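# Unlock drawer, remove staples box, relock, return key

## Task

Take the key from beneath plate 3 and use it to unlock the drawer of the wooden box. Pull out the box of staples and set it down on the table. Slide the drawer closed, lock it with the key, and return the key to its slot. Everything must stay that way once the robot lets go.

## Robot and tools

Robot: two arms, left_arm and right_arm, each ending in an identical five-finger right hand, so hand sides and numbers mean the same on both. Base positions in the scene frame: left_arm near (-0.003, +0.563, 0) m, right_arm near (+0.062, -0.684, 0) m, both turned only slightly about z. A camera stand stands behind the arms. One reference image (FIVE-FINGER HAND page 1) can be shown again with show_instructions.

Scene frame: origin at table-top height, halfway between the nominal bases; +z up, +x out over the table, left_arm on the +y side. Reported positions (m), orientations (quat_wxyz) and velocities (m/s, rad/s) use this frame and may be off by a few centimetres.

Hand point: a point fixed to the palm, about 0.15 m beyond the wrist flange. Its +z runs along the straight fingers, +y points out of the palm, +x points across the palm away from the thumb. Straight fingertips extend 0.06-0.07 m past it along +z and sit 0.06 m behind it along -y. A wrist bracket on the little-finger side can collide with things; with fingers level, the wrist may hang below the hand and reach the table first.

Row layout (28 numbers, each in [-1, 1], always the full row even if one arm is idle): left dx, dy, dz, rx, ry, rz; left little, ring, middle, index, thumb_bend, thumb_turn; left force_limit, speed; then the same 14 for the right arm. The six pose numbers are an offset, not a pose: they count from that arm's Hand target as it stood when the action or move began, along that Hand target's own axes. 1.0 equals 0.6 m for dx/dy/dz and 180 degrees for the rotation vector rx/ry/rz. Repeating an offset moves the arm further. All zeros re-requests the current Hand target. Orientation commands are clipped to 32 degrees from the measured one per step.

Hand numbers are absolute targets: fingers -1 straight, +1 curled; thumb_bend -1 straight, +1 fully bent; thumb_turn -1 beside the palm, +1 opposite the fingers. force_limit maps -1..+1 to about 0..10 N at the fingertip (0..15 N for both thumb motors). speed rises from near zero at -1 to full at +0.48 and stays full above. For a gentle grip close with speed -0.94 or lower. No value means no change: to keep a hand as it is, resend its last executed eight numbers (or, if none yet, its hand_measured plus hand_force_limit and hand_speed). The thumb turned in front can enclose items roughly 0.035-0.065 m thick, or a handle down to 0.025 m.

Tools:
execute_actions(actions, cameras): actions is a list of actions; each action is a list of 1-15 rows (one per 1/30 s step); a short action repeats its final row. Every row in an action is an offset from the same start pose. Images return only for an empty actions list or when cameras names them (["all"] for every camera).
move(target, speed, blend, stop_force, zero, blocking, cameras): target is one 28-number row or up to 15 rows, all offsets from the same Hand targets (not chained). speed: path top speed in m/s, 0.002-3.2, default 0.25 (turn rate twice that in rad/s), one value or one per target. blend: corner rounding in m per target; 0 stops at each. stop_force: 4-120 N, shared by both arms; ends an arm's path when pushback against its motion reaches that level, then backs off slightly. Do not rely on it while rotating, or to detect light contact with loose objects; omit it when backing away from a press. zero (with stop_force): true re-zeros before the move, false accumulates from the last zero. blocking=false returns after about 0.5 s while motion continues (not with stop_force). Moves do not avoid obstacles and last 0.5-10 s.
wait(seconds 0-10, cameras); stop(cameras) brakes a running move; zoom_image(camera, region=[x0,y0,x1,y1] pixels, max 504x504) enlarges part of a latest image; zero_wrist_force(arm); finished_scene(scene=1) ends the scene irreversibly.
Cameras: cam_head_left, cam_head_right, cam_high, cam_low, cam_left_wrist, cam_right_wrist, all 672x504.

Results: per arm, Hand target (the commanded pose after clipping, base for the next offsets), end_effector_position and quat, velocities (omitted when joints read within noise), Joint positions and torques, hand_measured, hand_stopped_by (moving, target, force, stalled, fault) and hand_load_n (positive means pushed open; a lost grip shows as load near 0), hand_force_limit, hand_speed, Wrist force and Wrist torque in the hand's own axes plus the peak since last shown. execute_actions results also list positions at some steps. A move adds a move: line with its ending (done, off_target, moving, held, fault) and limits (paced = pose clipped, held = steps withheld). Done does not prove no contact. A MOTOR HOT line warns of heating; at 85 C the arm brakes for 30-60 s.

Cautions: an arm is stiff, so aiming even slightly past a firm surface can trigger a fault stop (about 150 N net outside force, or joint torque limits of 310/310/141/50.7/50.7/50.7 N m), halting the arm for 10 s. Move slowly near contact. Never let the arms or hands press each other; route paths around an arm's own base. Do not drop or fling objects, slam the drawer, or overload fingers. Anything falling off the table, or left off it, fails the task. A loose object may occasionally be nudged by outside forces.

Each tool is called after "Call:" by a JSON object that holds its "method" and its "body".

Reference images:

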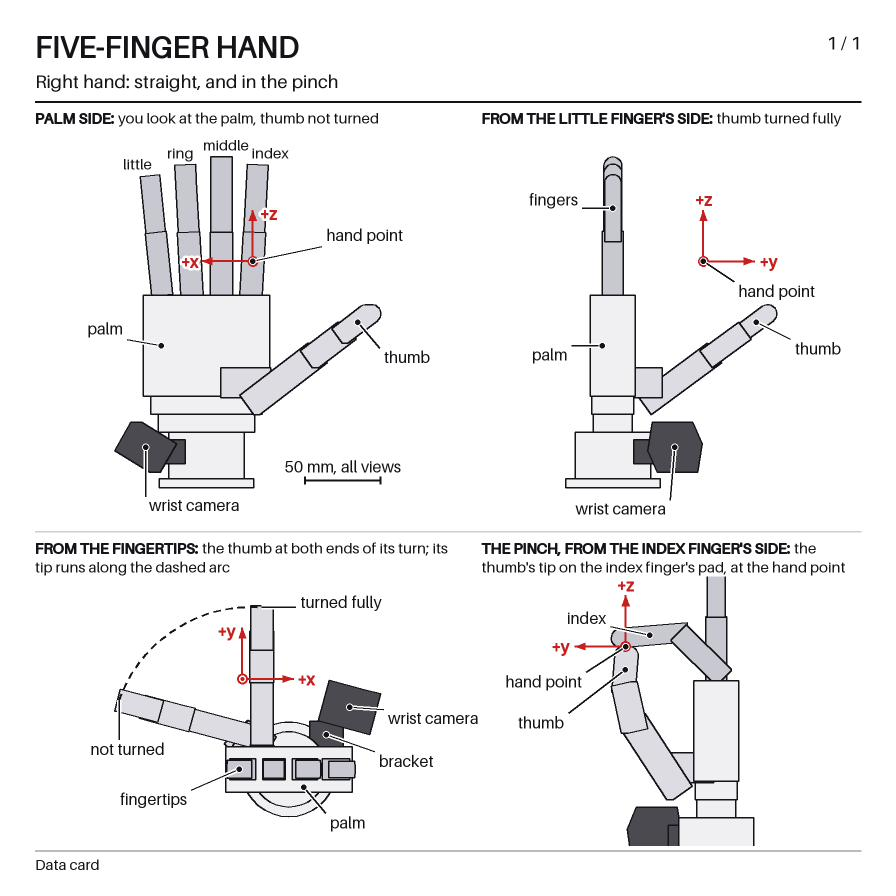

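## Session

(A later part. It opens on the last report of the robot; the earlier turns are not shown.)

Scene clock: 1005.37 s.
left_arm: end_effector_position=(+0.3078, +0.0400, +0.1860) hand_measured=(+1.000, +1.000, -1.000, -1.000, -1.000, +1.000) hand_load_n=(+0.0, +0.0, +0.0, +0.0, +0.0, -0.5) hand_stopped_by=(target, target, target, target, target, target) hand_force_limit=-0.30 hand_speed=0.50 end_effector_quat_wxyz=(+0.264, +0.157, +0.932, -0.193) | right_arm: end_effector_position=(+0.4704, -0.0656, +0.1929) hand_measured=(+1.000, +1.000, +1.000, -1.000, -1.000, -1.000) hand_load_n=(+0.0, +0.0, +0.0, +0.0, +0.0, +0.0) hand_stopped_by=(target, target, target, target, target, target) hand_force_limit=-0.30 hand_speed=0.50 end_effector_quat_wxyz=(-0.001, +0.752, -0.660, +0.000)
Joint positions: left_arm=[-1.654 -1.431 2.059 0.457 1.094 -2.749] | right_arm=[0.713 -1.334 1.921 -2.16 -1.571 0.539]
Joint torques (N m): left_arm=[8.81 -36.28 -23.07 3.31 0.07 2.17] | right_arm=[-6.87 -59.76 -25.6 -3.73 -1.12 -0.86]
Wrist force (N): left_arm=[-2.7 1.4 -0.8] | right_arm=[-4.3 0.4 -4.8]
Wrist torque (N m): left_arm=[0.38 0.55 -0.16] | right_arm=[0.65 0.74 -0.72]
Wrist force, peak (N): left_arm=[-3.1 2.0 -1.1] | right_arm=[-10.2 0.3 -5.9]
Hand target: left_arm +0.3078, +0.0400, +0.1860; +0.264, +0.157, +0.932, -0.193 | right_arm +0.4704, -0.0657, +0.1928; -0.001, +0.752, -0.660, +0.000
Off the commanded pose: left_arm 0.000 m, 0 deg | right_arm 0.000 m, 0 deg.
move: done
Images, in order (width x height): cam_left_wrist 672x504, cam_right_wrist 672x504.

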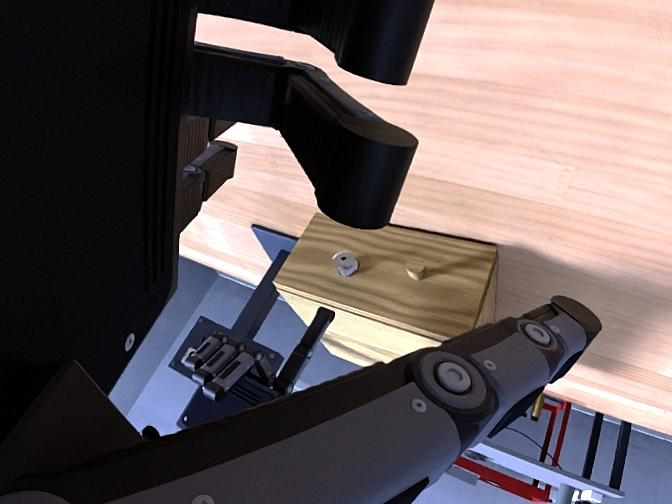

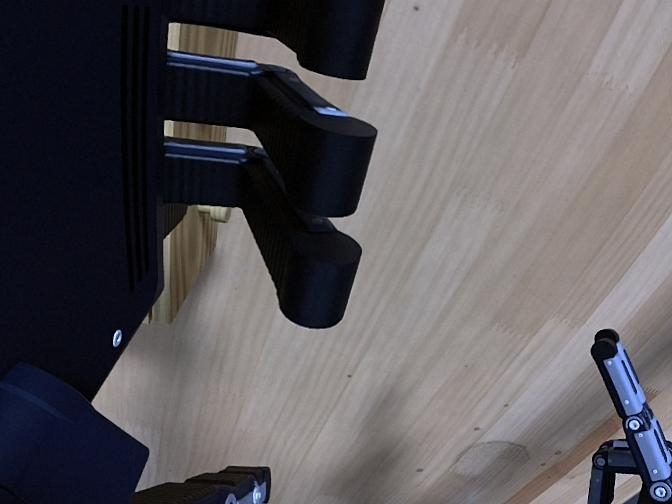

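Call:
{"method": "move", "body": {"target": [[0,0,0,0,0,0,1,1,-1,-1,-1,1,-0.3,0.5,0.0545,0.0632,0.038,0,-0.3222,0,1,1,-1,-1,-1,1,-0.3,0.5]], "speed": 0.4, "cameras": ["cam_left_wrist","cam_right_wrist","cam_head_right"]}}

Scene clock: 1011.87 s.
left_arm: end_effector_position=(+0.3078, +0.0400, +0.1860) hand_measured=(+1.000, +1.000, -1.000, -1.000, -1.000, +1.000) hand_load_n=(+0.0, +0.0, +0.0, +0.0, +0.0, +0.0) hand_stopped_by=(target, target, target, target, target, target) hand_force_limit=-0.30 hand_speed=0.50 end_effector_quat_wxyz=(+0.264, +0.157, +0.932, -0.193) | right_arm: end_effector_position=(+0.4370, -0.1030, +0.1698) hand_measured=(+1.000, +1.000, -1.000, -1.000, -1.000, +1.000) hand_load_n=(+0.0, +0.0, +0.0, +0.0, +0.0, -0.5) hand_stopped_by=(target, target, target, target, target, target) hand_force_limit=-0.30 hand_speed=0.50 end_effector_quat_wxyz=(-0.320, +0.657, -0.577, -0.364)
Joint positions: left_arm=[-1.654 -1.431 2.059 0.457 1.094 -2.749] | right_arm=[0.38 -1.251 2.372 -3.011 -0.592 0.378]
Joint torques (N m): left_arm=[9.85 -36.75 -23.55 2.17 -0.1 2.1] | right_arm=[-1.38 -58.47 -34.73 -6.02 3.88 -3.2]
Wrist force (N): left_arm=[-2.7 1.9 -0.8] | right_arm=[-5.1 0.1 -4.4]
Wrist torque (N m): left_arm=[0.46 0.54 -0.15] | right_arm=[0.50 0.88 -0.90]
Wrist force, peak (N): left_arm=[-3.4 1.6 -0.5] | right_arm=[-5.2 0.0 -5.3]
Hand target: left_arm +0.3078, +0.0400, +0.1860; +0.264, +0.157, +0.932, -0.193 | right_arm +0.4371, -0.1030, +0.1699; -0.320, +0.658, -0.576, -0.364
Off the commanded pose: left_arm 0.000 m, 0 deg | right_arm 0.000 m, 0 deg.
move: done
Images, in order (width x height): cam_head_right 672x504, cam_left_wrist 672x504, cam_right_wrist 672x504.

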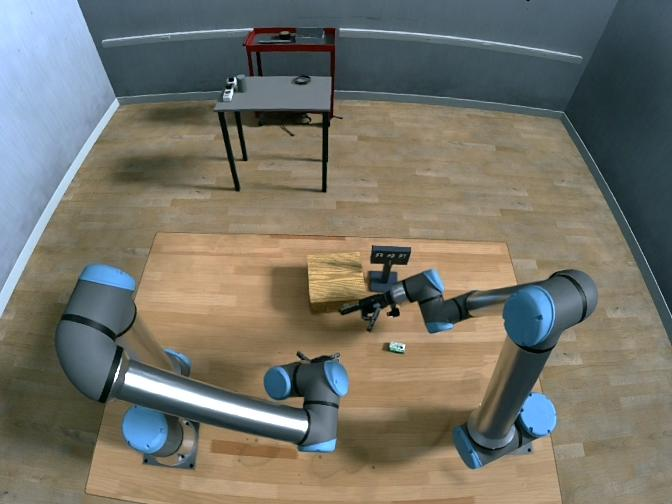

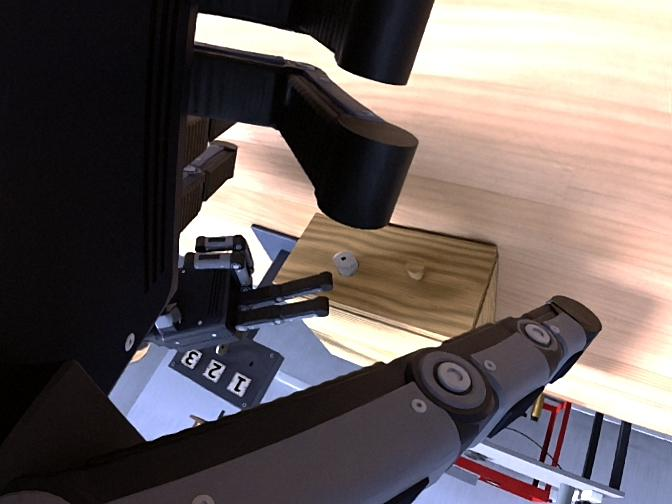

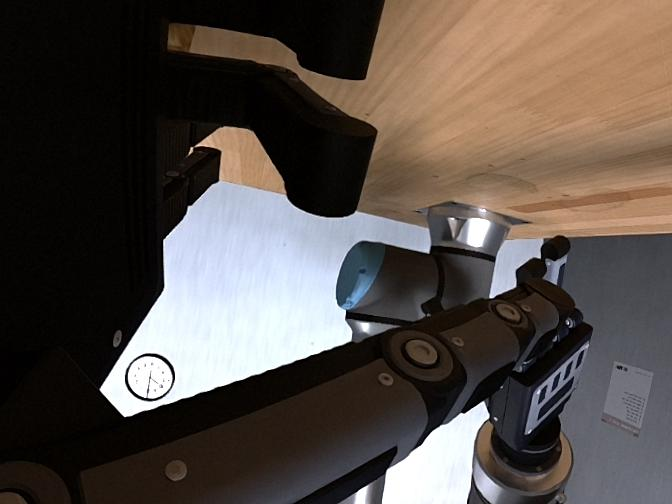

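Call:
{"method": "move", "body": {"target": [[0,0,0,0,0,0,1,1,-1,-1,-1,1,-0.3,0.5,0.105,-0.0208,0.0656,0,0,0,1,1,-1,-1,-1,1,-0.3,0.5]], "speed": 0.12, "stop_force": 8, "cameras": ["cam_left_wrist","cam_right_wrist"]}}

Call:
{"method": "zoom_image", "body": {"camera": "cam_left_wrist", "region": [270, 200, 400, 298]}}

Scene clock: 1014.10 s.
left_arm: end_effector_position=(+0.3078, +0.0400, +0.1860) hand_measured=(+1.000, +1.000, -1.000, -1.000, -1.000, +1.000) hand_load_n=(+0.0, +0.0, +0.0, +0.0, +0.0, +0.0) hand_stopped_by=(target, target, target, target, target, target) hand_force_limit=-0.30 hand_speed=0.50 end_effector_quat_wxyz=(+0.264, +0.157, +0.932, -0.193) | right_arm: end_effector_position=(+0.4496, -0.1013, +0.0956) hand_measured=(+1.000, +1.000, -1.000, -1.000, -1.000, +1.000) hand_load_n=(+0.0, +0.0, +0.0, +0.0, +0.0, +0.0) hand_stopped_by=(target, target, target, target, target, target) hand_force_limit=-0.30 hand_speed=0.50 end_effector_quat_wxyz=(-0.320, +0.658, -0.576, -0.364)
Joint positions: left_arm=[-1.654 -1.431 2.059 0.457 1.094 -2.749] | right_arm=[0.376 -1.081 2.36 -3.163 -0.59 0.37]
Joint torques (N m): left_arm=[9.43 -37.12 -23.35 1.82 0 2.26] | right_arm=[4.13 -69.21 -1.54 -5.54 1.13 2.62]
Wrist force (N): left_arm=[-2.8 1.9 -0.7] | right_arm=[-5.4 -0.2 -4.6]
Wrist torque (N m): left_arm=[0.44 0.56 -0.15] | right_arm=[0.46 0.93 -0.92]
Wrist force, peak (N): left_arm=[-3.0 2.3 -0.8] | right_arm=[-6.3 0.1 -4.9]
Hand target: left_arm +0.3078, +0.0400, +0.1860; +0.264, +0.157, +0.932, -0.193 | right_arm +0.4496, -0.1013, +0.0956; -0.320, +0.658, -0.576, -0.364
Off the commanded pose: left_arm 0.000 m, 0 deg | right_arm 0.000 m, 0 deg.
move: done
Images, in order (width x height): cam_left_wrist 672x504, cam_right_wrist 672x504.

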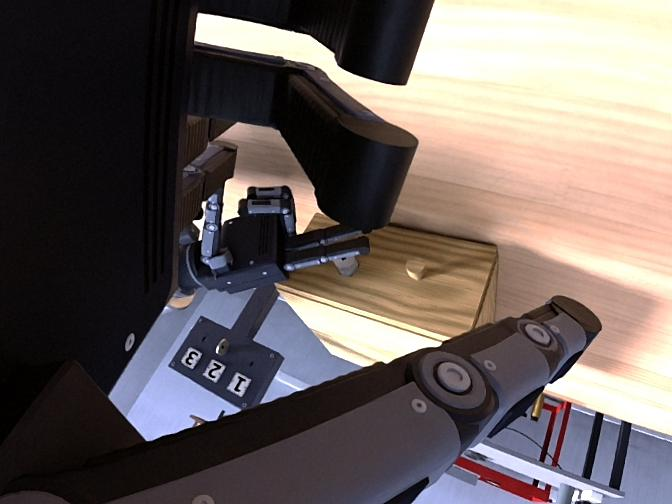

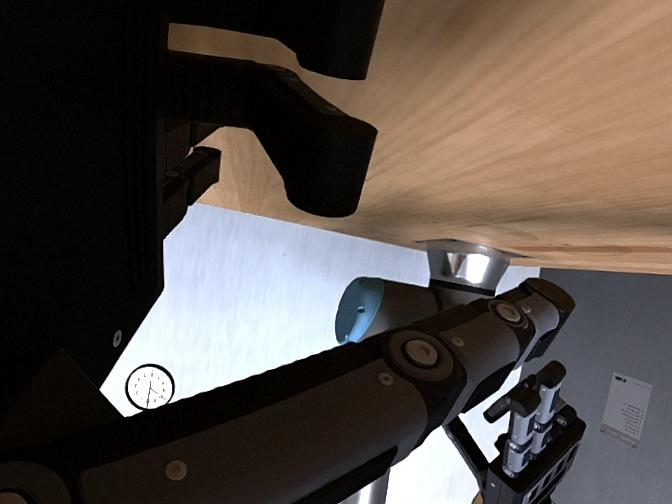

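Scaled by 3.877 from the camera's 672x504 image, which has a finer 960x720 frame.

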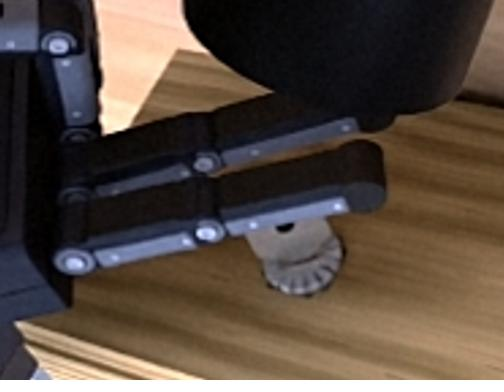

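Call:
{"method": "wait", "body": {"seconds": 0.1, "cameras": ["cam_high","cam_low","cam_head_left","cam_head_right"]}}

Scene clock: 1015.80 s.
left_arm: end_effector_position=(+0.3078, +0.0400, +0.1860) hand_measured=(+1.000, +1.000, -1.000, -1.000, -1.000, +1.000) hand_load_n=(+0.0, +0.0, +0.0, +0.0, +0.0, +0.0) hand_stopped_by=(target, target, target, target, target, target) hand_force_limit=-0.30 hand_speed=0.50 end_effector_quat_wxyz=(+0.264, +0.157, +0.932, -0.193) | right_arm: end_effector_position=(+0.4496, -0.1013, +0.0956) hand_measured=(+1.000, +1.000, -1.000, -1.000, -1.000, +1.000) hand_load_n=(+0.0, +0.0, +0.5, +0.0, +0.0, +0.0) hand_stopped_by=(target, target, target, target, target, target) hand_force_limit=-0.30 hand_speed=0.50 end_effector_quat_wxyz=(-0.320, +0.658, -0.576, -0.364)
Joint positions: left_arm=[-1.654 -1.431 2.059 0.457 1.094 -2.749] | right_arm=[0.376 -1.081 2.36 -3.163 -0.59 0.37]
Joint torques (N m): left_arm=[10.98 -37.49 -23.16 1.33 -0.07 2.14] | right_arm=[4.7 -71.27 -2.01 -5.8 1.23 2.67]
Wrist force (N): left_arm=[-2.8 1.2 -0.5] | right_arm=[-5.4 0.1 -4.2]
Wrist torque (N m): left_arm=[0.33 0.55 -0.17] | right_arm=[0.47 0.91 -0.91]
Wrist force, peak (N): left_arm=[-2.9 2.3 -0.8] | right_arm=[-5.4 0.1 -4.5]
Hand target: left_arm +0.3078, +0.0400, +0.1860; +0.264, +0.157, +0.932, -0.193 | right_arm +0.4496, -0.1013, +0.0956; -0.320, +0.658, -0.576, -0.364
Off the commanded pose: left_arm 0.000 m, 0 deg | right_arm 0.000 m, 0 deg.
wait: 0.10 s; at rest from the start
Images, in order (width x height): cam_head_left 672x504, cam_head_right 672x504, cam_high 672x504, cam_low 672x504.

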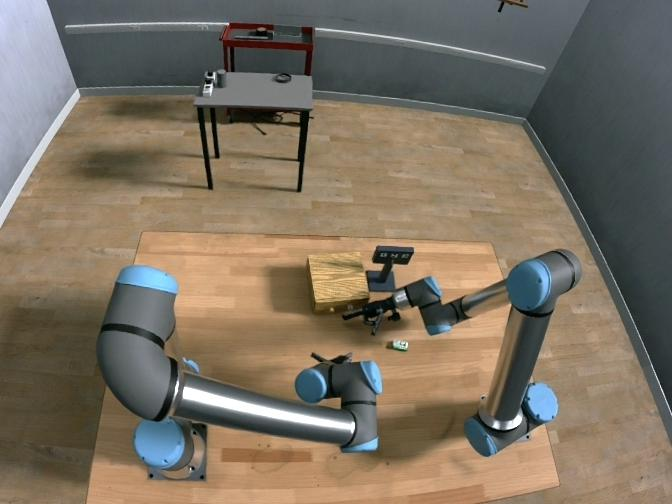

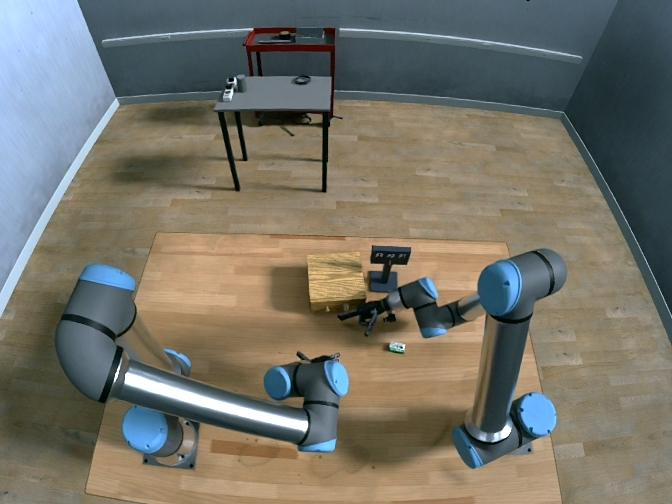

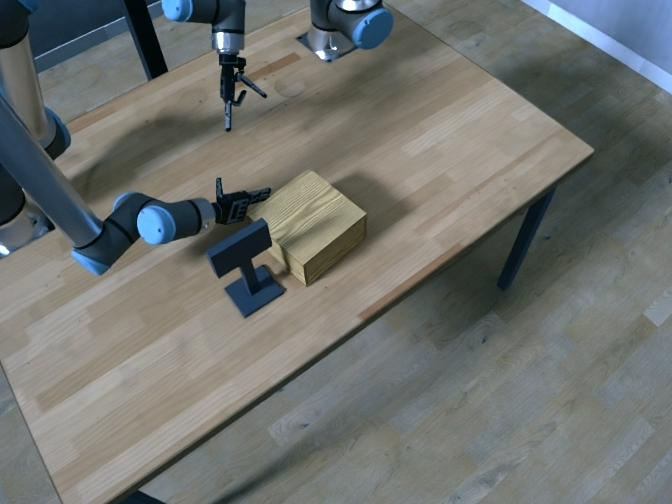

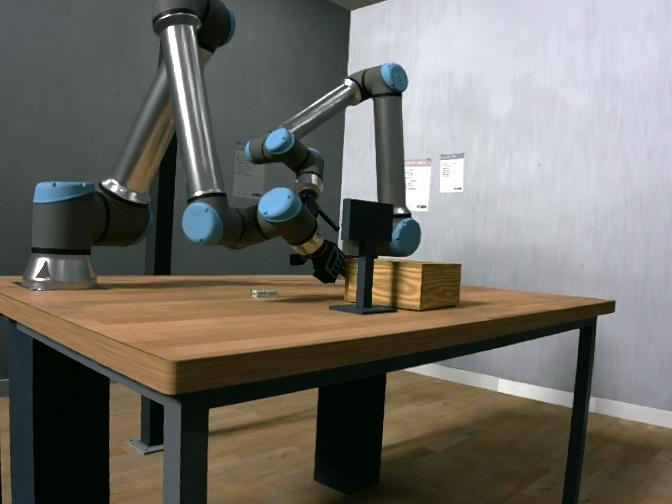

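Call:
{"method": "zoom_image", "body": {"camera": "cam_low", "region": [280, 230, 400, 320]}}

Call:
{"method": "zoom_image", "body": {"camera": "cam_high", "region": [200, 160, 320, 250]}}

Scaled by 4.200.

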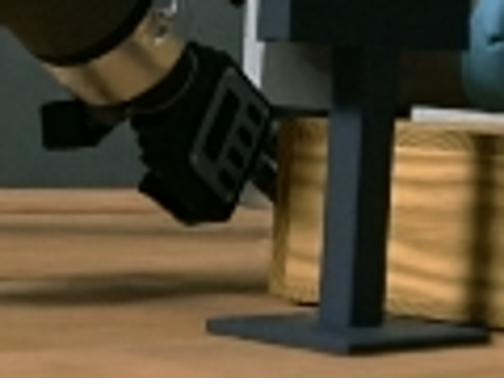

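Scaled by 4.200.

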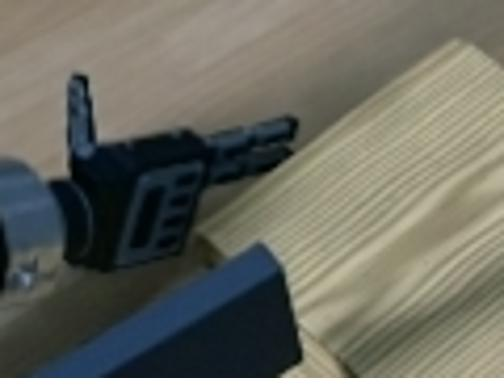

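Call:
{"method": "move", "body": {"target": [[0,0,0,0,0,0,1,1,-1,-1,-1,1,-0.3,0.5,0.0208,-0.0167,-0.0012,0,0,0,1,1,-1,-1,-1,1,-0.3,0.5]], "speed": 0.08, "stop_force": 8, "cameras": ["cam_left_wrist"]}}

Call:
{"method": "zoom_image", "body": {"camera": "cam_left_wrist", "region": [300, 220, 380, 280]}}

Scene clock: 1018.80 s.
left_arm: end_effector_position=(+0.3078, +0.0400, +0.1860) hand_measured=(+1.000, +1.000, -1.000, -1.000, -1.000, +1.000) hand_load_n=(+0.0, +0.0, +0.0, +0.0, -0.5, +0.0) hand_stopped_by=(target, target, target, target, target, target) hand_force_limit=-0.30 hand_speed=0.50 end_effector_quat_wxyz=(+0.264, +0.157, +0.932, -0.193) | right_arm: end_effector_position=(+0.4605, -0.1072, +0.0855) hand_measured=(+1.000, +1.000, -1.000, -1.000, -1.000, +1.000) hand_load_n=(+0.0, +0.0, +0.0, +0.0, +0.0, +0.0) hand_stopped_by=(target, target, target, target, target, target) hand_force_limit=-0.30 hand_speed=0.50 end_effector_quat_wxyz=(-0.320, +0.658, -0.576, -0.364)
Joint positions: left_arm=[-1.654 -1.431 2.059 0.457 1.094 -2.749] | right_arm=[0.36 -1.061 2.351 -3.151 -0.585 0.343]
Joint torques (N m): left_arm=[9.91 -36.44 -23.25 0.89 0.09 1.87] | right_arm=[9.1 -80.31 -1.26 -6.8 0.66 2.53]
Wrist force (N): left_arm=[-2.9 1.7 -0.5] | right_arm=[-5.0 0.0 -4.1]
Wrist torque (N m): left_arm=[0.40 0.57 -0.17] | right_arm=[0.45 0.85 -0.85]
Wrist force, peak (N): left_arm=[-3.1 1.9 -0.9] | right_arm=[-6.0 0.5 -4.2]
Hand target: left_arm +0.3078, +0.0400, +0.1860; +0.264, +0.157, +0.932, -0.193 | right_arm +0.4605, -0.1072, +0.0855; -0.320, +0.658, -0.576, -0.364
Off the commanded pose: left_arm 0.000 m, 0 deg | right_arm 0.000 m, 0 deg.
move: done
Images, in order (width x height): cam_left_wrist 672x504.

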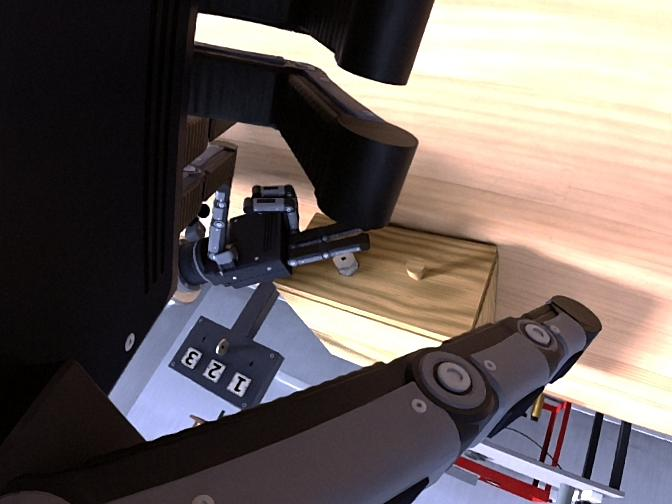

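Scaled by 6.300 from the camera's 672x504 image, which has a finer 960x720 frame.

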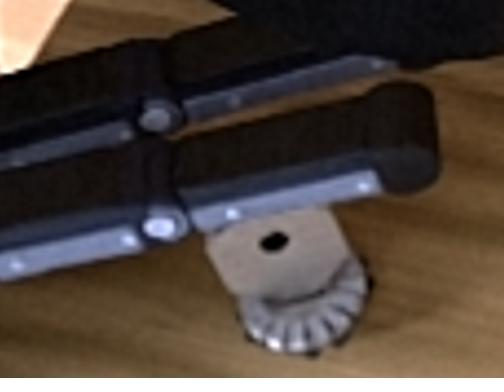

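Call:
{"method": "move", "body": {"target": [[0,0,0,0,0,0,1,1,-1,-1,-1,1,-0.3,0.5,0.0025,0,0.0015,0,0,0,1,1,-1,-1,-1,1,-0.3,0.5],[0,0,0,0,0,0,1,1,-1,-1,-1,1,-0.3,0.5,0.0025,-0.0458,0.0015,0,0,0,1,1,-1,-1,-1,1,-0.3,0.5]], "speed": [0.05,0.03], "stop_force": 5, "cameras": ["cam_left_wrist"]}}

Call:
{"method": "zoom_image", "body": {"camera": "cam_left_wrist", "region": [300, 220, 380, 280]}}

Scene clock: 1021.43 s.
left_arm: end_effector_position=(+0.3078, +0.0400, +0.1860) hand_measured=(+1.000, +1.000, -1.000, -1.000, -1.000, +1.000) hand_load_n=(+0.0, +0.0, +0.0, +0.0, +0.0, +0.0) hand_stopped_by=(target, target, target, target, target, target) hand_force_limit=-0.30 hand_speed=0.50 end_effector_quat_wxyz=(+0.264, +0.157, +0.932, -0.193) | right_arm: end_effector_position=(+0.4682, -0.1062, +0.0838) hand_measured=(+1.000, +1.000, -1.000, -1.000, -1.000, +1.000) hand_load_n=(+0.0, +0.0, +0.0, +0.0, +0.0, +0.0) hand_stopped_by=(target, target, target, target, target, target) hand_force_limit=-0.30 hand_speed=0.50 end_effector_quat_wxyz=(-0.320, +0.658, -0.576, -0.364)
Joint positions: left_arm=[-1.654 -1.431 2.059 0.457 1.094 -2.749] | right_arm=[0.358 -1.054 2.338 -3.142 -0.585 0.338]
Joint torques (N m): left_arm=[9.9 -36.6 -23.39 0.53 -0.15 1.94] | right_arm=[6.03 -80.03 -1.44 -2.86 -0.33 2.45]
Wrist force (N): left_arm=[-2.5 1.7 -0.8] | right_arm=[-5.0 0.2 -4.3]
Wrist torque (N m): left_arm=[0.43 0.51 -0.14] | right_arm=[0.48 0.85 -0.87]
Wrist force, peak (N): left_arm=[-3.1 2.3 -0.6] | right_arm=[-4.9 6.1 -4.3]
Hand target: left_arm +0.3078, +0.0400, +0.1860; +0.264, +0.157, +0.932, -0.193 | right_arm +0.4682, -0.1062, +0.0838; -0.320, +0.658, -0.576, -0.364 (not the last commanded pose)
Off the commanded pose: left_arm 0.000 m, 0 deg | right_arm 0.020 m, 0 deg.
move: contact (right_arm); path passed 1 of 2 targets
Images, in order (width x height): cam_left_wrist 672x504.

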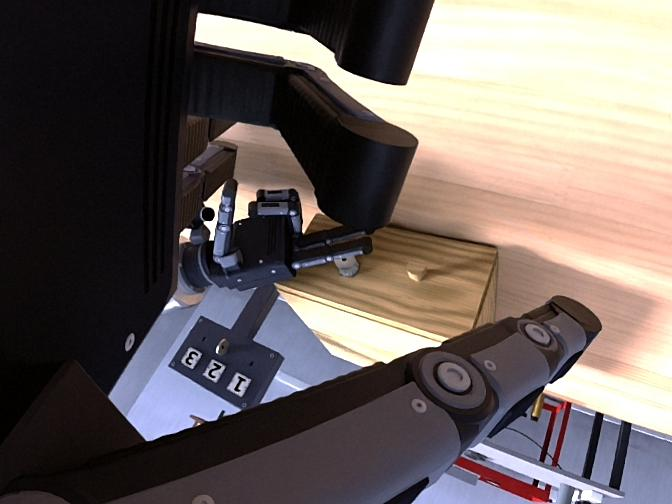

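Scaled by 6.300 from the camera's 672x504 image, which has a finer 960x720 frame.

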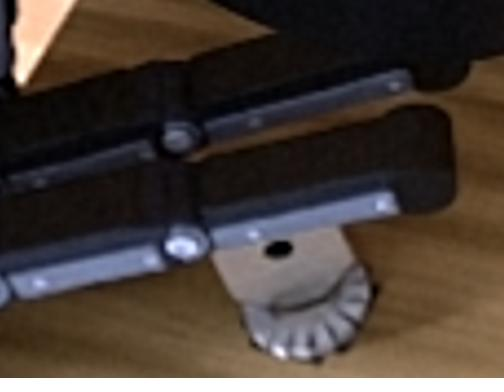

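Call:
{"method": "move", "body": {"target": [[0,0,0,0,0,0,1,1,-1,-1,-1,1,-0.3,0.5,0,0.0067,0,0,0,0,1,1,-1,-1,-1,1,-0.3,0.5]], "speed": 0.03, "cameras": []}}

Call:
{"method": "wait", "body": {"seconds": 0.1, "cameras": []}}

Call:
{"method": "move", "body": {"target": [[0,0,0,0,0,0,1,1,-1,-1,-1,1,-0.3,0.5,0,-0.0085,0,0,0,0,1,1,-1,-1,-1,1,-0.3,0.5]], "speed": 0.02, "cameras": ["cam_left_wrist"]}}

Call:
{"method": "wait", "body": {"seconds": 0.1, "cameras": []}}

Scene clock: 1025.70 s.
left_arm: end_effector_position=(+0.3078, +0.0400, +0.1860) hand_measured=(+1.000, +1.000, -1.000, -1.000, -1.000, +1.000) hand_load_n=(+0.0, +0.0, +0.0, +0.0, +0.0, -0.5) hand_stopped_by=(target, target, target, target, target, target) hand_force_limit=-0.30 hand_speed=0.50 end_effector_quat_wxyz=(+0.264, +0.157, +0.932, -0.193) | right_arm: end_effector_position=(+0.4641, -0.1067, +0.0838) hand_measured=(+1.000, +1.000, -1.000, -1.000, -1.000, +1.000) hand_load_n=(+0.0, +0.0, +0.0, +0.0, +0.0, +0.0) hand_stopped_by=(target, target, target, target, target, target) hand_force_limit=-0.30 hand_speed=0.50 end_effector_quat_wxyz=(-0.320, +0.658, -0.576, -0.364)
Joint positions: left_arm=[-1.654 -1.431 2.059 0.457 1.094 -2.749] | right_arm=[0.359 -1.056 2.345 -3.149 -0.585 0.341]
Joint torques (N m): left_arm=[9.25 -37.03 -23.42 0.31 0.09 1.84] | right_arm=[5.94 -74.14 -9.42 -4.93 -0.37 2.48]
Wrist force (N): left_arm=[-3.0 1.5 -0.5] | right_arm=[-4.9 -0.3 -4.1]
Wrist torque (N m): left_arm=[0.38 0.59 -0.18] | right_arm=[0.40 0.84 -0.95]
Wrist force, peak (N): left_arm=[-2.9 2.2 -1.0] | right_arm=[-5.4 0.0 -4.5]
Hand target: left_arm +0.3078, +0.0400, +0.1860; +0.264, +0.157, +0.932, -0.193 | right_arm +0.4642, -0.1067, +0.0838; -0.320, +0.658, -0.576, -0.364
Off the commanded pose: left_arm 0.000 m, 0 deg | right_arm 0.000 m, 0 deg.
move: done
No camera images: "cameras" was empty.

Scene clock: 1025.80 s.
left_arm: end_effector_position=(+0.3078, +0.0400, +0.1860) hand_measured=(+1.000, +1.000, -1.000, -1.000, -1.000, +1.000) hand_load_n=(+0.0, +0.0, +0.0, +0.0, +0.0, +0.0) hand_stopped_by=(target, target, target, target, target, target) hand_force_limit=-0.30 hand_speed=0.50 end_effector_quat_wxyz=(+0.264, +0.157, +0.932, -0.193) | right_arm: end_effector_position=(+0.4641, -0.1067, +0.0837) hand_measured=(+1.000, +1.000, -1.000, -1.000, -1.000, +1.000) hand_load_n=(+0.0, +0.0, +0.0, +0.0, +0.0, -0.5) hand_stopped_by=(target, target, target, target, target, target) hand_force_limit=-0.30 hand_speed=0.50 end_effector_quat_wxyz=(-0.320, +0.658, -0.576, -0.364)
Joint positions: left_arm=[-1.654 -1.431 2.059 0.457 1.094 -2.749] | right_arm=[0.359 -1.056 2.345 -3.149 -0.585 0.341]
Joint torques (N m): left_arm=[9.15 -36.65 -23.51 0.52 -0.32 2.02] | right_arm=[2.98 -74.18 -12.72 -3.76 -0.52 1.71]
Wrist force (N): left_arm=[-2.3 1.6 -0.2] | right_arm=[-4.7 0.3 -4.4]
Wrist torque (N m): left_arm=[0.37 0.47 -0.13] | right_arm=[0.50 0.82 -0.91]
Wrist force, peak (N): left_arm=[-2.7 2.0 -1.1] | right_arm=[-5.0 -0.1 -4.2]
Hand target: left_arm +0.3078, +0.0400, +0.1860; +0.264, +0.157, +0.932, -0.193 | right_arm +0.4642, -0.1067, +0.0838; -0.320, +0.658, -0.576, -0.364
Off the commanded pose: left_arm 0.000 m, 0 deg | right_arm 0.000 m, 0 deg.
wait: 0.10 s; no rest
No camera images: "cameras" was empty.

Scene clock: 1026.50 s.
left_arm: end_effector_position=(+0.3078, +0.0400, +0.1860) hand_measured=(+1.000, +1.000, -1.000, -1.000, -1.000, +1.000) hand_load_n=(+0.0, +0.0, +0.0, +0.0, +0.0, +0.0) hand_stopped_by=(target, target, target, target, target, target) hand_force_limit=-0.30 hand_speed=0.50 end_effector_quat_wxyz=(+0.264, +0.157, +0.932, -0.193) | right_arm: end_effector_position=(+0.4693, -0.1060, +0.0838) hand_measured=(+1.000, +1.000, -1.000, -1.000, -1.000, +1.000) hand_load_n=(+0.0, +0.0, +0.0, -0.5, +0.0, -0.5) hand_stopped_by=(target, target, target, target, target, target) hand_force_limit=-0.30 hand_speed=0.50 end_effector_quat_wxyz=(-0.320, +0.658, -0.576, -0.364)
Joint positions: left_arm=[-1.654 -1.431 2.059 0.457 1.094 -2.749] | right_arm=[0.357 -1.053 2.336 -3.14 -0.584 0.338]
Joint torques (N m): left_arm=[9.45 -36.22 -23.51 0.35 -0.19 2.17] | right_arm=[-8.68 -53.48 -20.81 -5.07 3.52 -2.68]
Wrist force (N): left_arm=[-2.3 2.0 -0.7] | right_arm=[-5.3 1.2 -4.4]
Wrist torque (N m): left_arm=[0.46 0.48 -0.12] | right_arm=[0.40 0.88 -0.79]
Wrist force, peak (N): left_arm=[-3.1 1.7 -0.6] | right_arm=[-5.4 1.8 -4.5]
Hand target: left_arm +0.3078, +0.0400, +0.1860; +0.264, +0.157, +0.932, -0.193 | right_arm +0.4693, -0.1060, +0.0838; -0.320, +0.658, -0.576, -0.364
Off the commanded pose: left_arm 0.000 m, 0 deg | right_arm 0.000 m, 0 deg.
move: done
Images, in order (width x height): cam_left_wrist 672x504.

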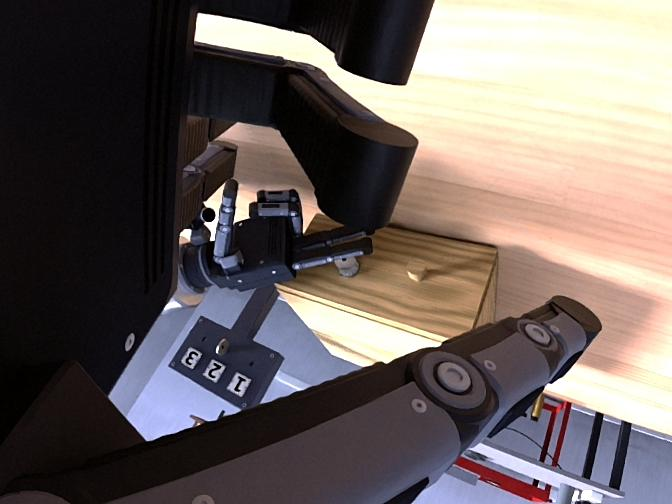

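Scene clock: 1026.60 s.
left_arm: end_effector_position=(+0.3078, +0.0400, +0.1860) hand_measured=(+1.000, +1.000, -1.000, -1.000, -1.000, +1.000) hand_load_n=(+0.0, +0.0, +0.0, +0.0, +0.0, -0.5) hand_stopped_by=(target, target, target, target, target, target) hand_force_limit=-0.30 hand_speed=0.50 end_effector_quat_wxyz=(+0.264, +0.157, +0.932, -0.193) | right_arm: end_effector_position=(+0.4693, -0.1060, +0.0838) hand_measured=(+1.000, +1.000, -1.000, -1.000, -1.000, +1.000) hand_load_n=(+0.0, +0.0, +0.0, -0.5, -0.5, +0.0) hand_stopped_by=(target, target, target, target, target, target) hand_force_limit=-0.30 hand_speed=0.50 end_effector_quat_wxyz=(-0.320, +0.658, -0.576, -0.364)
Joint positions: left_arm=[-1.654 -1.431 2.059 0.457 1.094 -2.749] | right_arm=[0.357 -1.053 2.336 -3.14 -0.584 0.338]
Joint torques (N m): left_arm=[9.76 -37.58 -23.82 0.18 0.01 2.03] | right_arm=[-8.82 -54.89 -15.63 -5.83 3.54 -1.75]
Wrist force (N): left_arm=[-3.1 1.6 -0.6] | right_arm=[-5.0 1.6 -4.7]
Wrist torque (N m): left_arm=[0.40 0.60 -0.18] | right_arm=[0.47 0.86 -0.77]
Wrist force, peak (N): left_arm=[-3.1 1.6 -0.6] | right_arm=[-5.5 1.5 -4.6]
Hand target: left_arm +0.3078, +0.0400, +0.1860; +0.264, +0.157, +0.932, -0.193 | right_arm +0.4693, -0.1060, +0.0838; -0.320, +0.658, -0.576, -0.364
Off the commanded pose: left_arm 0.000 m, 0 deg | right_arm 0.000 m, 0 deg.
wait: 0.10 s; no rest
No camera images: "cameras" was empty.

Call:
{"method": "move", "body": {"target": [[0,0,0,0,0,0,1,1,-1,-1,-1,1,-0.3,0.5,0,-0.006,0,0,0,0,1,1,-1,-1,-1,1,-0.3,0.5]], "speed": 0.02, "cameras": []}}

Call:
{"method": "wait", "body": {"seconds": 0.1, "cameras": ["cam_left_wrist","cam_right_wrist"]}}

Call:
{"method": "zoom_image", "body": {"camera": "cam_left_wrist", "region": [230, 170, 390, 290]}}

Call:
{"method": "zoom_image", "body": {"camera": "cam_right_wrist", "region": [80, 100, 240, 220]}}

Scene clock: 1028.00 s.
left_arm: end_effector_position=(+0.3078, +0.0400, +0.1860) hand_measured=(+1.000, +1.000, -1.000, -1.000, -1.000, +1.000) hand_load_n=(+0.0, +0.0, +0.0, +0.0, +0.0, +0.0) hand_stopped_by=(target, target, target, target, target, target) hand_force_limit=-0.30 hand_speed=0.50 end_effector_quat_wxyz=(+0.264, +0.157, +0.932, -0.193) | right_arm: end_effector_position=(+0.4729, -0.1055, +0.0838) hand_measured=(+1.000, +1.000, -1.000, -1.000, -1.000, +1.000) hand_load_n=(+0.0, +0.0, +0.0, -3.0, +0.0, -0.5) hand_stopped_by=(target, target, target, target, target, target) hand_force_limit=-0.30 hand_speed=0.50 end_effector_quat_wxyz=(-0.320, +0.658, -0.576, -0.364)
Joint positions: left_arm=[-1.654 -1.431 2.059 0.457 1.094 -2.749] | right_arm=[0.356 -1.052 2.33 -3.134 -0.584 0.336]
Joint torques (N m): left_arm=[9.73 -36.86 -23.45 0.33 -0.2 1.95] | right_arm=[-10.46 -52.9 -26.93 -4.84 2.71 -2.28]
Wrist force (N): left_arm=[-2.8 1.5 -0.4] | right_arm=[-4.8 6.5 -5.1]
Wrist torque (N m): left_arm=[0.38 0.55 -0.16] | right_arm=[0.32 0.91 -0.76]
Wrist force, peak (N): left_arm=[-2.9 2.0 -1.0] | right_arm=[-5.5 7.7 -5.4]
Hand target: left_arm +0.3078, +0.0400, +0.1860; +0.264, +0.157, +0.932, -0.193 | right_arm +0.4728, -0.1056, +0.0838; -0.320, +0.658, -0.576, -0.364
Off the commanded pose: left_arm 0.000 m, 0 deg | right_arm 0.000 m, 0 deg.
move: done
No camera images: "cameras" was empty.

Scene clock: 1028.10 s.
left_arm: end_effector_position=(+0.3078, +0.0400, +0.1860) hand_measured=(+1.000, +1.000, -1.000, -1.000, -1.000, +1.000) hand_load_n=(+0.0, +0.0, +0.0, +0.0, +0.0, +0.0) hand_stopped_by=(target, target, target, target, target, target) hand_force_limit=-0.30 hand_speed=0.50 end_effector_quat_wxyz=(+0.264, +0.157, +0.932, -0.193) | right_arm: end_effector_position=(+0.4729, -0.1055, +0.0838) hand_measured=(+1.000, +1.000, -1.000, -1.000, -1.000, +1.000) hand_load_n=(+0.0, +0.0, +0.0, -3.5, +0.0, +0.0) hand_stopped_by=(target, target, target, target, target, target) hand_force_limit=-0.30 hand_speed=0.50 end_effector_quat_wxyz=(-0.320, +0.658, -0.576, -0.364)
Joint positions: left_arm=[-1.654 -1.431 2.059 0.457 1.094 -2.749] | right_arm=[0.356 -1.052 2.33 -3.134 -0.584 0.336]
Joint torques (N m): left_arm=[9.85 -36.3 -23.05 0.26 0.23 1.91] | right_arm=[-11.2 -53.79 -23.91 -5.76 3.01 -1.84]
Wrist force (N): left_arm=[-2.6 2.1 -0.7] | right_arm=[-4.6 6.4 -5.0]
Wrist torque (N m): left_arm=[0.48 0.54 -0.13] | right_arm=[0.30 0.87 -0.75]
Wrist force, peak (N): left_arm=[-3.0 1.8 -0.9] | right_arm=[-4.9 6.8 -4.9]
Hand target: left_arm +0.3078, +0.0400, +0.1860; +0.264, +0.157, +0.932, -0.193 | right_arm +0.4728, -0.1056, +0.0838; -0.320, +0.658, -0.576, -0.364
Off the commanded pose: left_arm 0.000 m, 0 deg | right_arm 0.000 m, 0 deg.
wait: 0.10 s; no rest
Images, in order (width x height): cam_left_wrist 672x504, cam_right_wrist 672x504.

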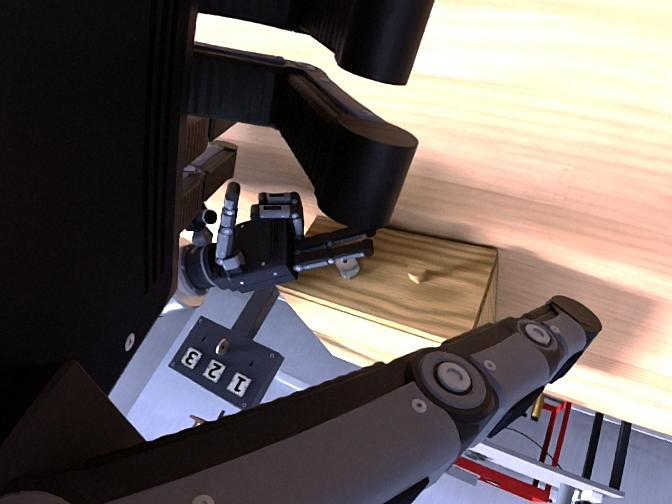

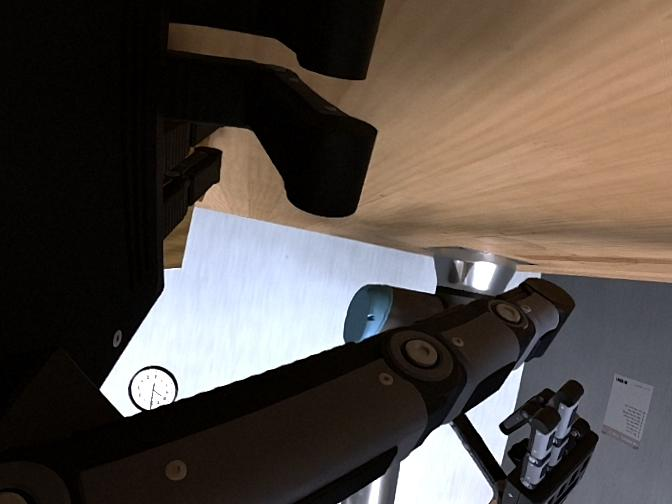

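Scaled by 3.150 from the camera's 672x504 image, which has a finer 960x720 frame.

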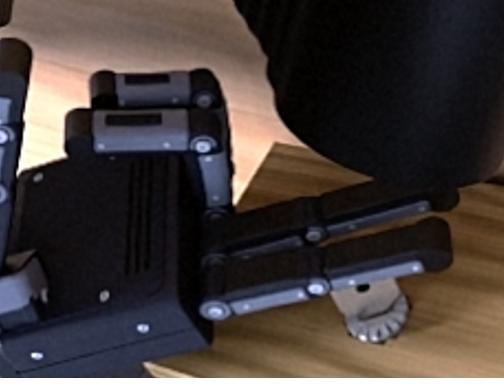

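Scaled by 3.150 from the camera's 672x504 image, which has a finer 960x720 frame.

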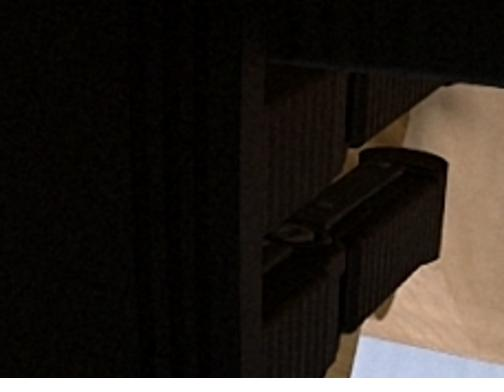

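Call:
{"method": "zoom_image", "body": {"camera": "cam_left_wrist", "region": [300, 220, 380, 280]}}

Scaled by 6.300 from the camera's 672x504 image, which has a finer 960x720 frame.

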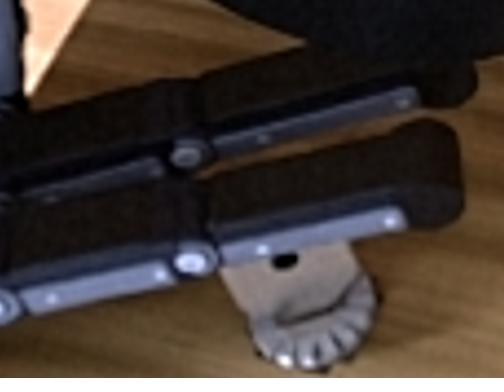

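Call:
{"method": "move", "body": {"target": [[0,0,0,0,0,0,1,1,-1,-1,-1,1,-0.3,0.5,0,0.025,0,0,0,0,1,1,-1,-1,-1,1,-0.3,0.5],[0,0,0,0,0,0,1,1,-1,-1,-1,1,-0.3,0.5,-0.0167,0.025,0,0,0,0,1,1,-1,-1,-1,1,-0.3,0.5]], "speed": 0.06, "cameras": ["cam_left_wrist"]}}

Call:
{"method": "zoom_image", "body": {"camera": "cam_left_wrist", "region": [300, 220, 380, 280]}}

Scene clock: 1030.73 s.
left_arm: end_effector_position=(+0.3078, +0.0400, +0.1860) hand_measured=(+1.000, +1.000, -1.000, -1.000, -1.000, +1.000) hand_load_n=(+0.0, +0.0, +0.0, +0.0, +0.0, +0.0) hand_stopped_by=(target, target, target, target, target, target) hand_force_limit=-0.30 hand_speed=0.50 end_effector_quat_wxyz=(+0.264, +0.157, +0.932, -0.193) | right_arm: end_effector_position=(+0.4573, -0.1022, +0.0924) hand_measured=(+1.000, +1.000, -1.000, -1.000, -1.000, +1.000) hand_load_n=(+0.0, +0.0, +0.0, +0.0, +0.0, +0.0) hand_stopped_by=(target, target, target, target, target, target) hand_force_limit=-0.30 hand_speed=0.50 end_effector_quat_wxyz=(-0.320, +0.658, -0.576, -0.364)
Joint positions: left_arm=[-1.654 -1.431 2.059 0.457 1.094 -2.749] | right_arm=[0.37 -1.072 2.35 -3.153 -0.588 0.36]
Joint torques (N m): left_arm=[10.61 -37.13 -23.43 0.48 -0.02 2.12] | right_arm=[-12.75 -46.22 -11.72 -6.2 1.67 -3.45]
Wrist force (N): left_arm=[-2.7 1.7 -0.3] | right_arm=[-5.1 0.0 -4.0]
Wrist torque (N m): left_arm=[0.40 0.53 -0.16] | right_arm=[0.45 0.87 -0.84]
Wrist force, peak (N): left_arm=[-3.0 2.1 -0.7] | right_arm=[-4.9 7.0 -5.0]
Hand target: left_arm +0.3078, +0.0400, +0.1860; +0.264, +0.157, +0.932, -0.193 | right_arm +0.4572, -0.1023, +0.0922; -0.320, +0.658, -0.576, -0.364
Off the commanded pose: left_arm 0.000 m, 0 deg | right_arm 0.000 m, 0 deg.
move: done
Images, in order (width x height): cam_left_wrist 672x504.

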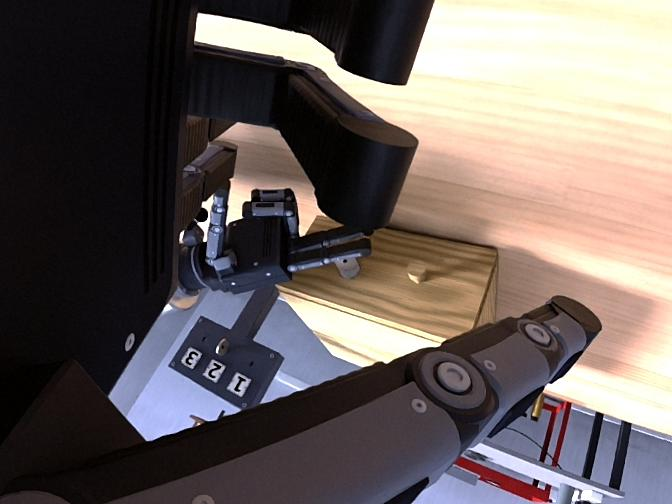

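Scaled by 6.300 from the camera's 672x504 image, which has a finer 960x720 frame.

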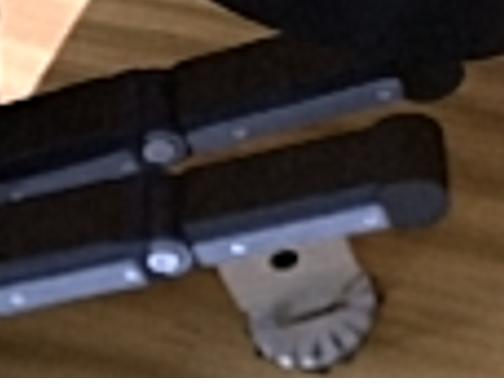

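Call:
{"method": "move", "body": {"target": [[0,0,0,0,0,0,1,1,-1,-1,-1,1,-0.3,0.5,-0.0038,0,0.0012,0,0,0,1,1,-1,-1,-1,1,-0.3,0.5],[0,0,0,0,0,0,1,1,-1,-1,-1,1,-0.3,0.5,-0.0038,-0.04,0.0012,0,0,0,1,1,-1,-1,-1,1,-0.3,0.5]], "speed": [0.05,0.03], "stop_force": 4, "cameras": ["cam_left_wrist"]}}

Call:
{"method": "zoom_image", "body": {"camera": "cam_left_wrist", "region": [300, 220, 380, 280]}}

Scene clock: 1033.77 s.
left_arm: end_effector_position=(+0.3078, +0.0400, +0.1860) hand_measured=(+1.000, +1.000, -1.000, -1.000, -1.000, +1.000) hand_load_n=(+0.0, +0.0, +0.0, +0.0, +0.0, +0.0) hand_stopped_by=(target, target, target, target, target, target) hand_force_limit=-0.30 hand_speed=0.50 end_effector_quat_wxyz=(+0.264, +0.157, +0.932, -0.193) | right_arm: end_effector_position=(+0.4808, -0.0973, +0.0938) hand_measured=(+1.000, +1.000, -1.000, -1.000, -1.000, +1.000) hand_load_n=(+0.0, +0.0, +0.0, +0.0, +0.0, +0.0) hand_stopped_by=(target, target, target, target, target, target) hand_force_limit=-0.30 hand_speed=0.50 end_effector_quat_wxyz=(-0.320, +0.658, -0.576, -0.364)
Joint positions: left_arm=[-1.654 -1.431 2.059 0.457 1.094 -2.749] | right_arm=[0.365 -1.062 2.308 -3.115 -0.587 0.351]
Joint torques (N m): left_arm=[9.94 -37.58 -23.19 0.31 -0.02 1.92] | right_arm=[4.19 -79.52 -3.7 -6.77 1.42 2.66]
Wrist force (N): left_arm=[-2.6 2.0 -0.5] | right_arm=[-5.1 0.0 -4.4]
Wrist torque (N m): left_arm=[0.45 0.53 -0.14] | right_arm=[0.45 0.87 -0.78]
Wrist force, peak (N): left_arm=[-3.1 1.9 -0.6] | right_arm=[-5.5 0.1 -4.6]
Hand target: left_arm +0.3078, +0.0400, +0.1860; +0.264, +0.157, +0.932, -0.193 | right_arm +0.4808, -0.0973, +0.0938; -0.320, +0.658, -0.576, -0.364
Off the commanded pose: left_arm 0.000 m, 0 deg | right_arm 0.000 m, 0 deg.
move: done
Images, in order (width x height): cam_left_wrist 672x504.

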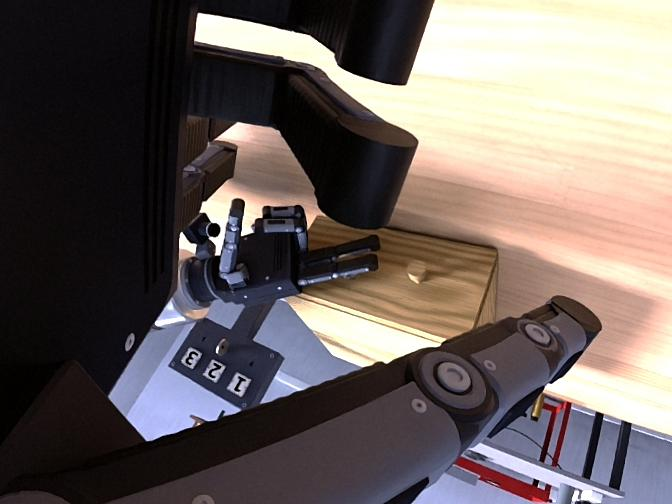

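Scaled by 6.300 from the camera's 672x504 image, which has a finer 960x720 frame.

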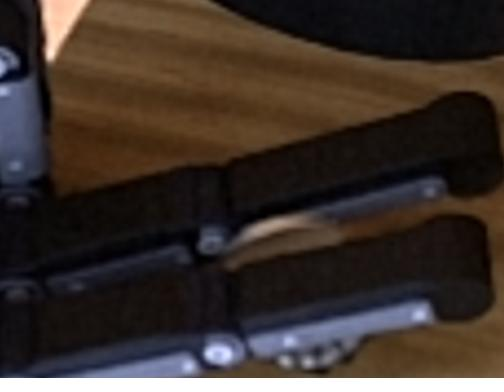

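Call:
{"method": "move", "body": {"target": [[0,0,0,0,0,0,1,1,-1,-1,-1,1,-0.3,0.5,-0.01455,0,0.0059,0,0.0833,0,1,1,-1,-1,-1,1,-0.3,0.5],[0,0,0,0,0,0,1,1,-1,-1,-1,1,-0.3,0.5,-0.02707,0,0.01532,0,0.1667,0,1,1,-1,-1,-1,1,-0.3,0.5]], "speed": 0.1, "blend": [0.003,0], "cameras": ["cam_left_wrist"]}}

Call:
{"method": "zoom_image", "body": {"camera": "cam_left_wrist", "region": [300, 220, 380, 280]}}

Scene clock: 1037.60 s.
left_arm: end_effector_position=(+0.3078, +0.0400, +0.1860) hand_measured=(+1.000, +1.000, -1.000, -1.000, -1.000, +1.000) hand_load_n=(+0.0, +0.0, +0.0, +0.0, -0.5, +0.0) hand_stopped_by=(target, target, target, target, target, target) hand_force_limit=-0.30 hand_speed=0.50 end_effector_quat_wxyz=(+0.264, +0.157, +0.932, -0.193) | right_arm: end_effector_position=(+0.4788, -0.0809, +0.1030) hand_measured=(+1.000, +1.000, -1.000, -1.000, -1.000, +1.000) hand_load_n=(+0.0, +0.0, +0.0, +0.0, -0.5, +0.0) hand_stopped_by=(target, target, target, target, target, target) hand_force_limit=-0.30 hand_speed=0.50 end_effector_quat_wxyz=(-0.160, +0.729, -0.640, -0.182)
Joint positions: left_arm=[-1.654 -1.431 2.059 0.457 1.094 -2.749] | right_arm=[0.53 -1.247 2.18 -2.689 -1.115 0.399]
Joint torques (N m): left_arm=[8.93 -37.01 -23.84 0.44 -0.07 1.94] | right_arm=[-12.37 -51.54 -17.26 -7.59 4.31 -3.04]
Wrist force (N): left_arm=[-2.7 1.7 -0.6] | right_arm=[-1.4 0.6 -3.2]
Wrist torque (N m): left_arm=[0.41 0.55 -0.16] | right_arm=[0.44 0.93 -0.64]
Wrist force, peak (N): left_arm=[-3.3 1.7 -1.0] | right_arm=[-5.5 0.5 -4.7]
Hand target: left_arm +0.3078, +0.0400, +0.1860; +0.264, +0.157, +0.932, -0.193 | right_arm +0.4787, -0.0811, +0.1027; -0.160, +0.729, -0.640, -0.182
Off the commanded pose: left_arm 0.000 m, 0 deg | right_arm 0.000 m, 0 deg.
move: done
Images, in order (width x height): cam_left_wrist 672x504.

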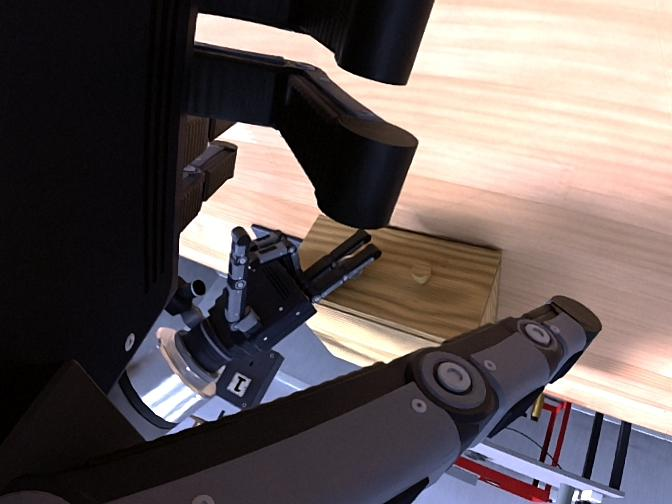

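Scaled by 6.300 from the camera's 672x504 image, which has a finer 960x720 frame.

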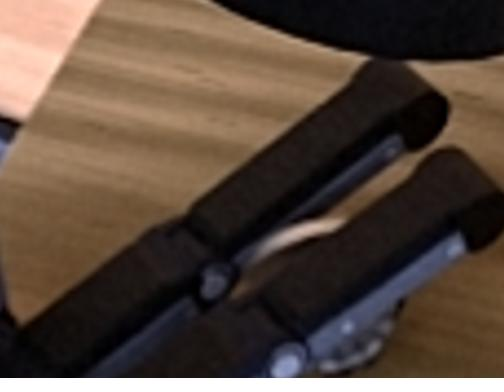

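Call:
{"method": "zoom_image", "body": {"camera": "cam_left_wrist", "region": [330, 240, 370, 280]}}

Scaled by 12.600 from the camera's 672x504 image, which has a finer 960x720 frame.

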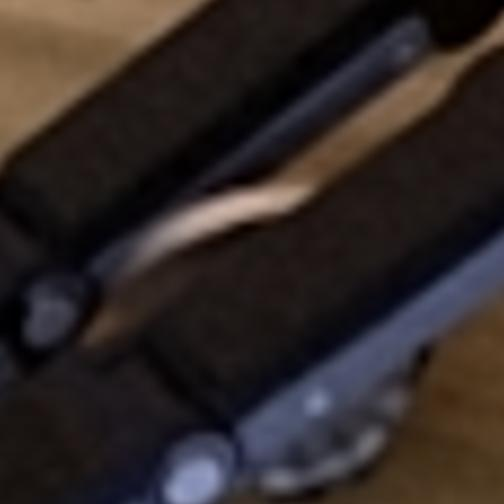

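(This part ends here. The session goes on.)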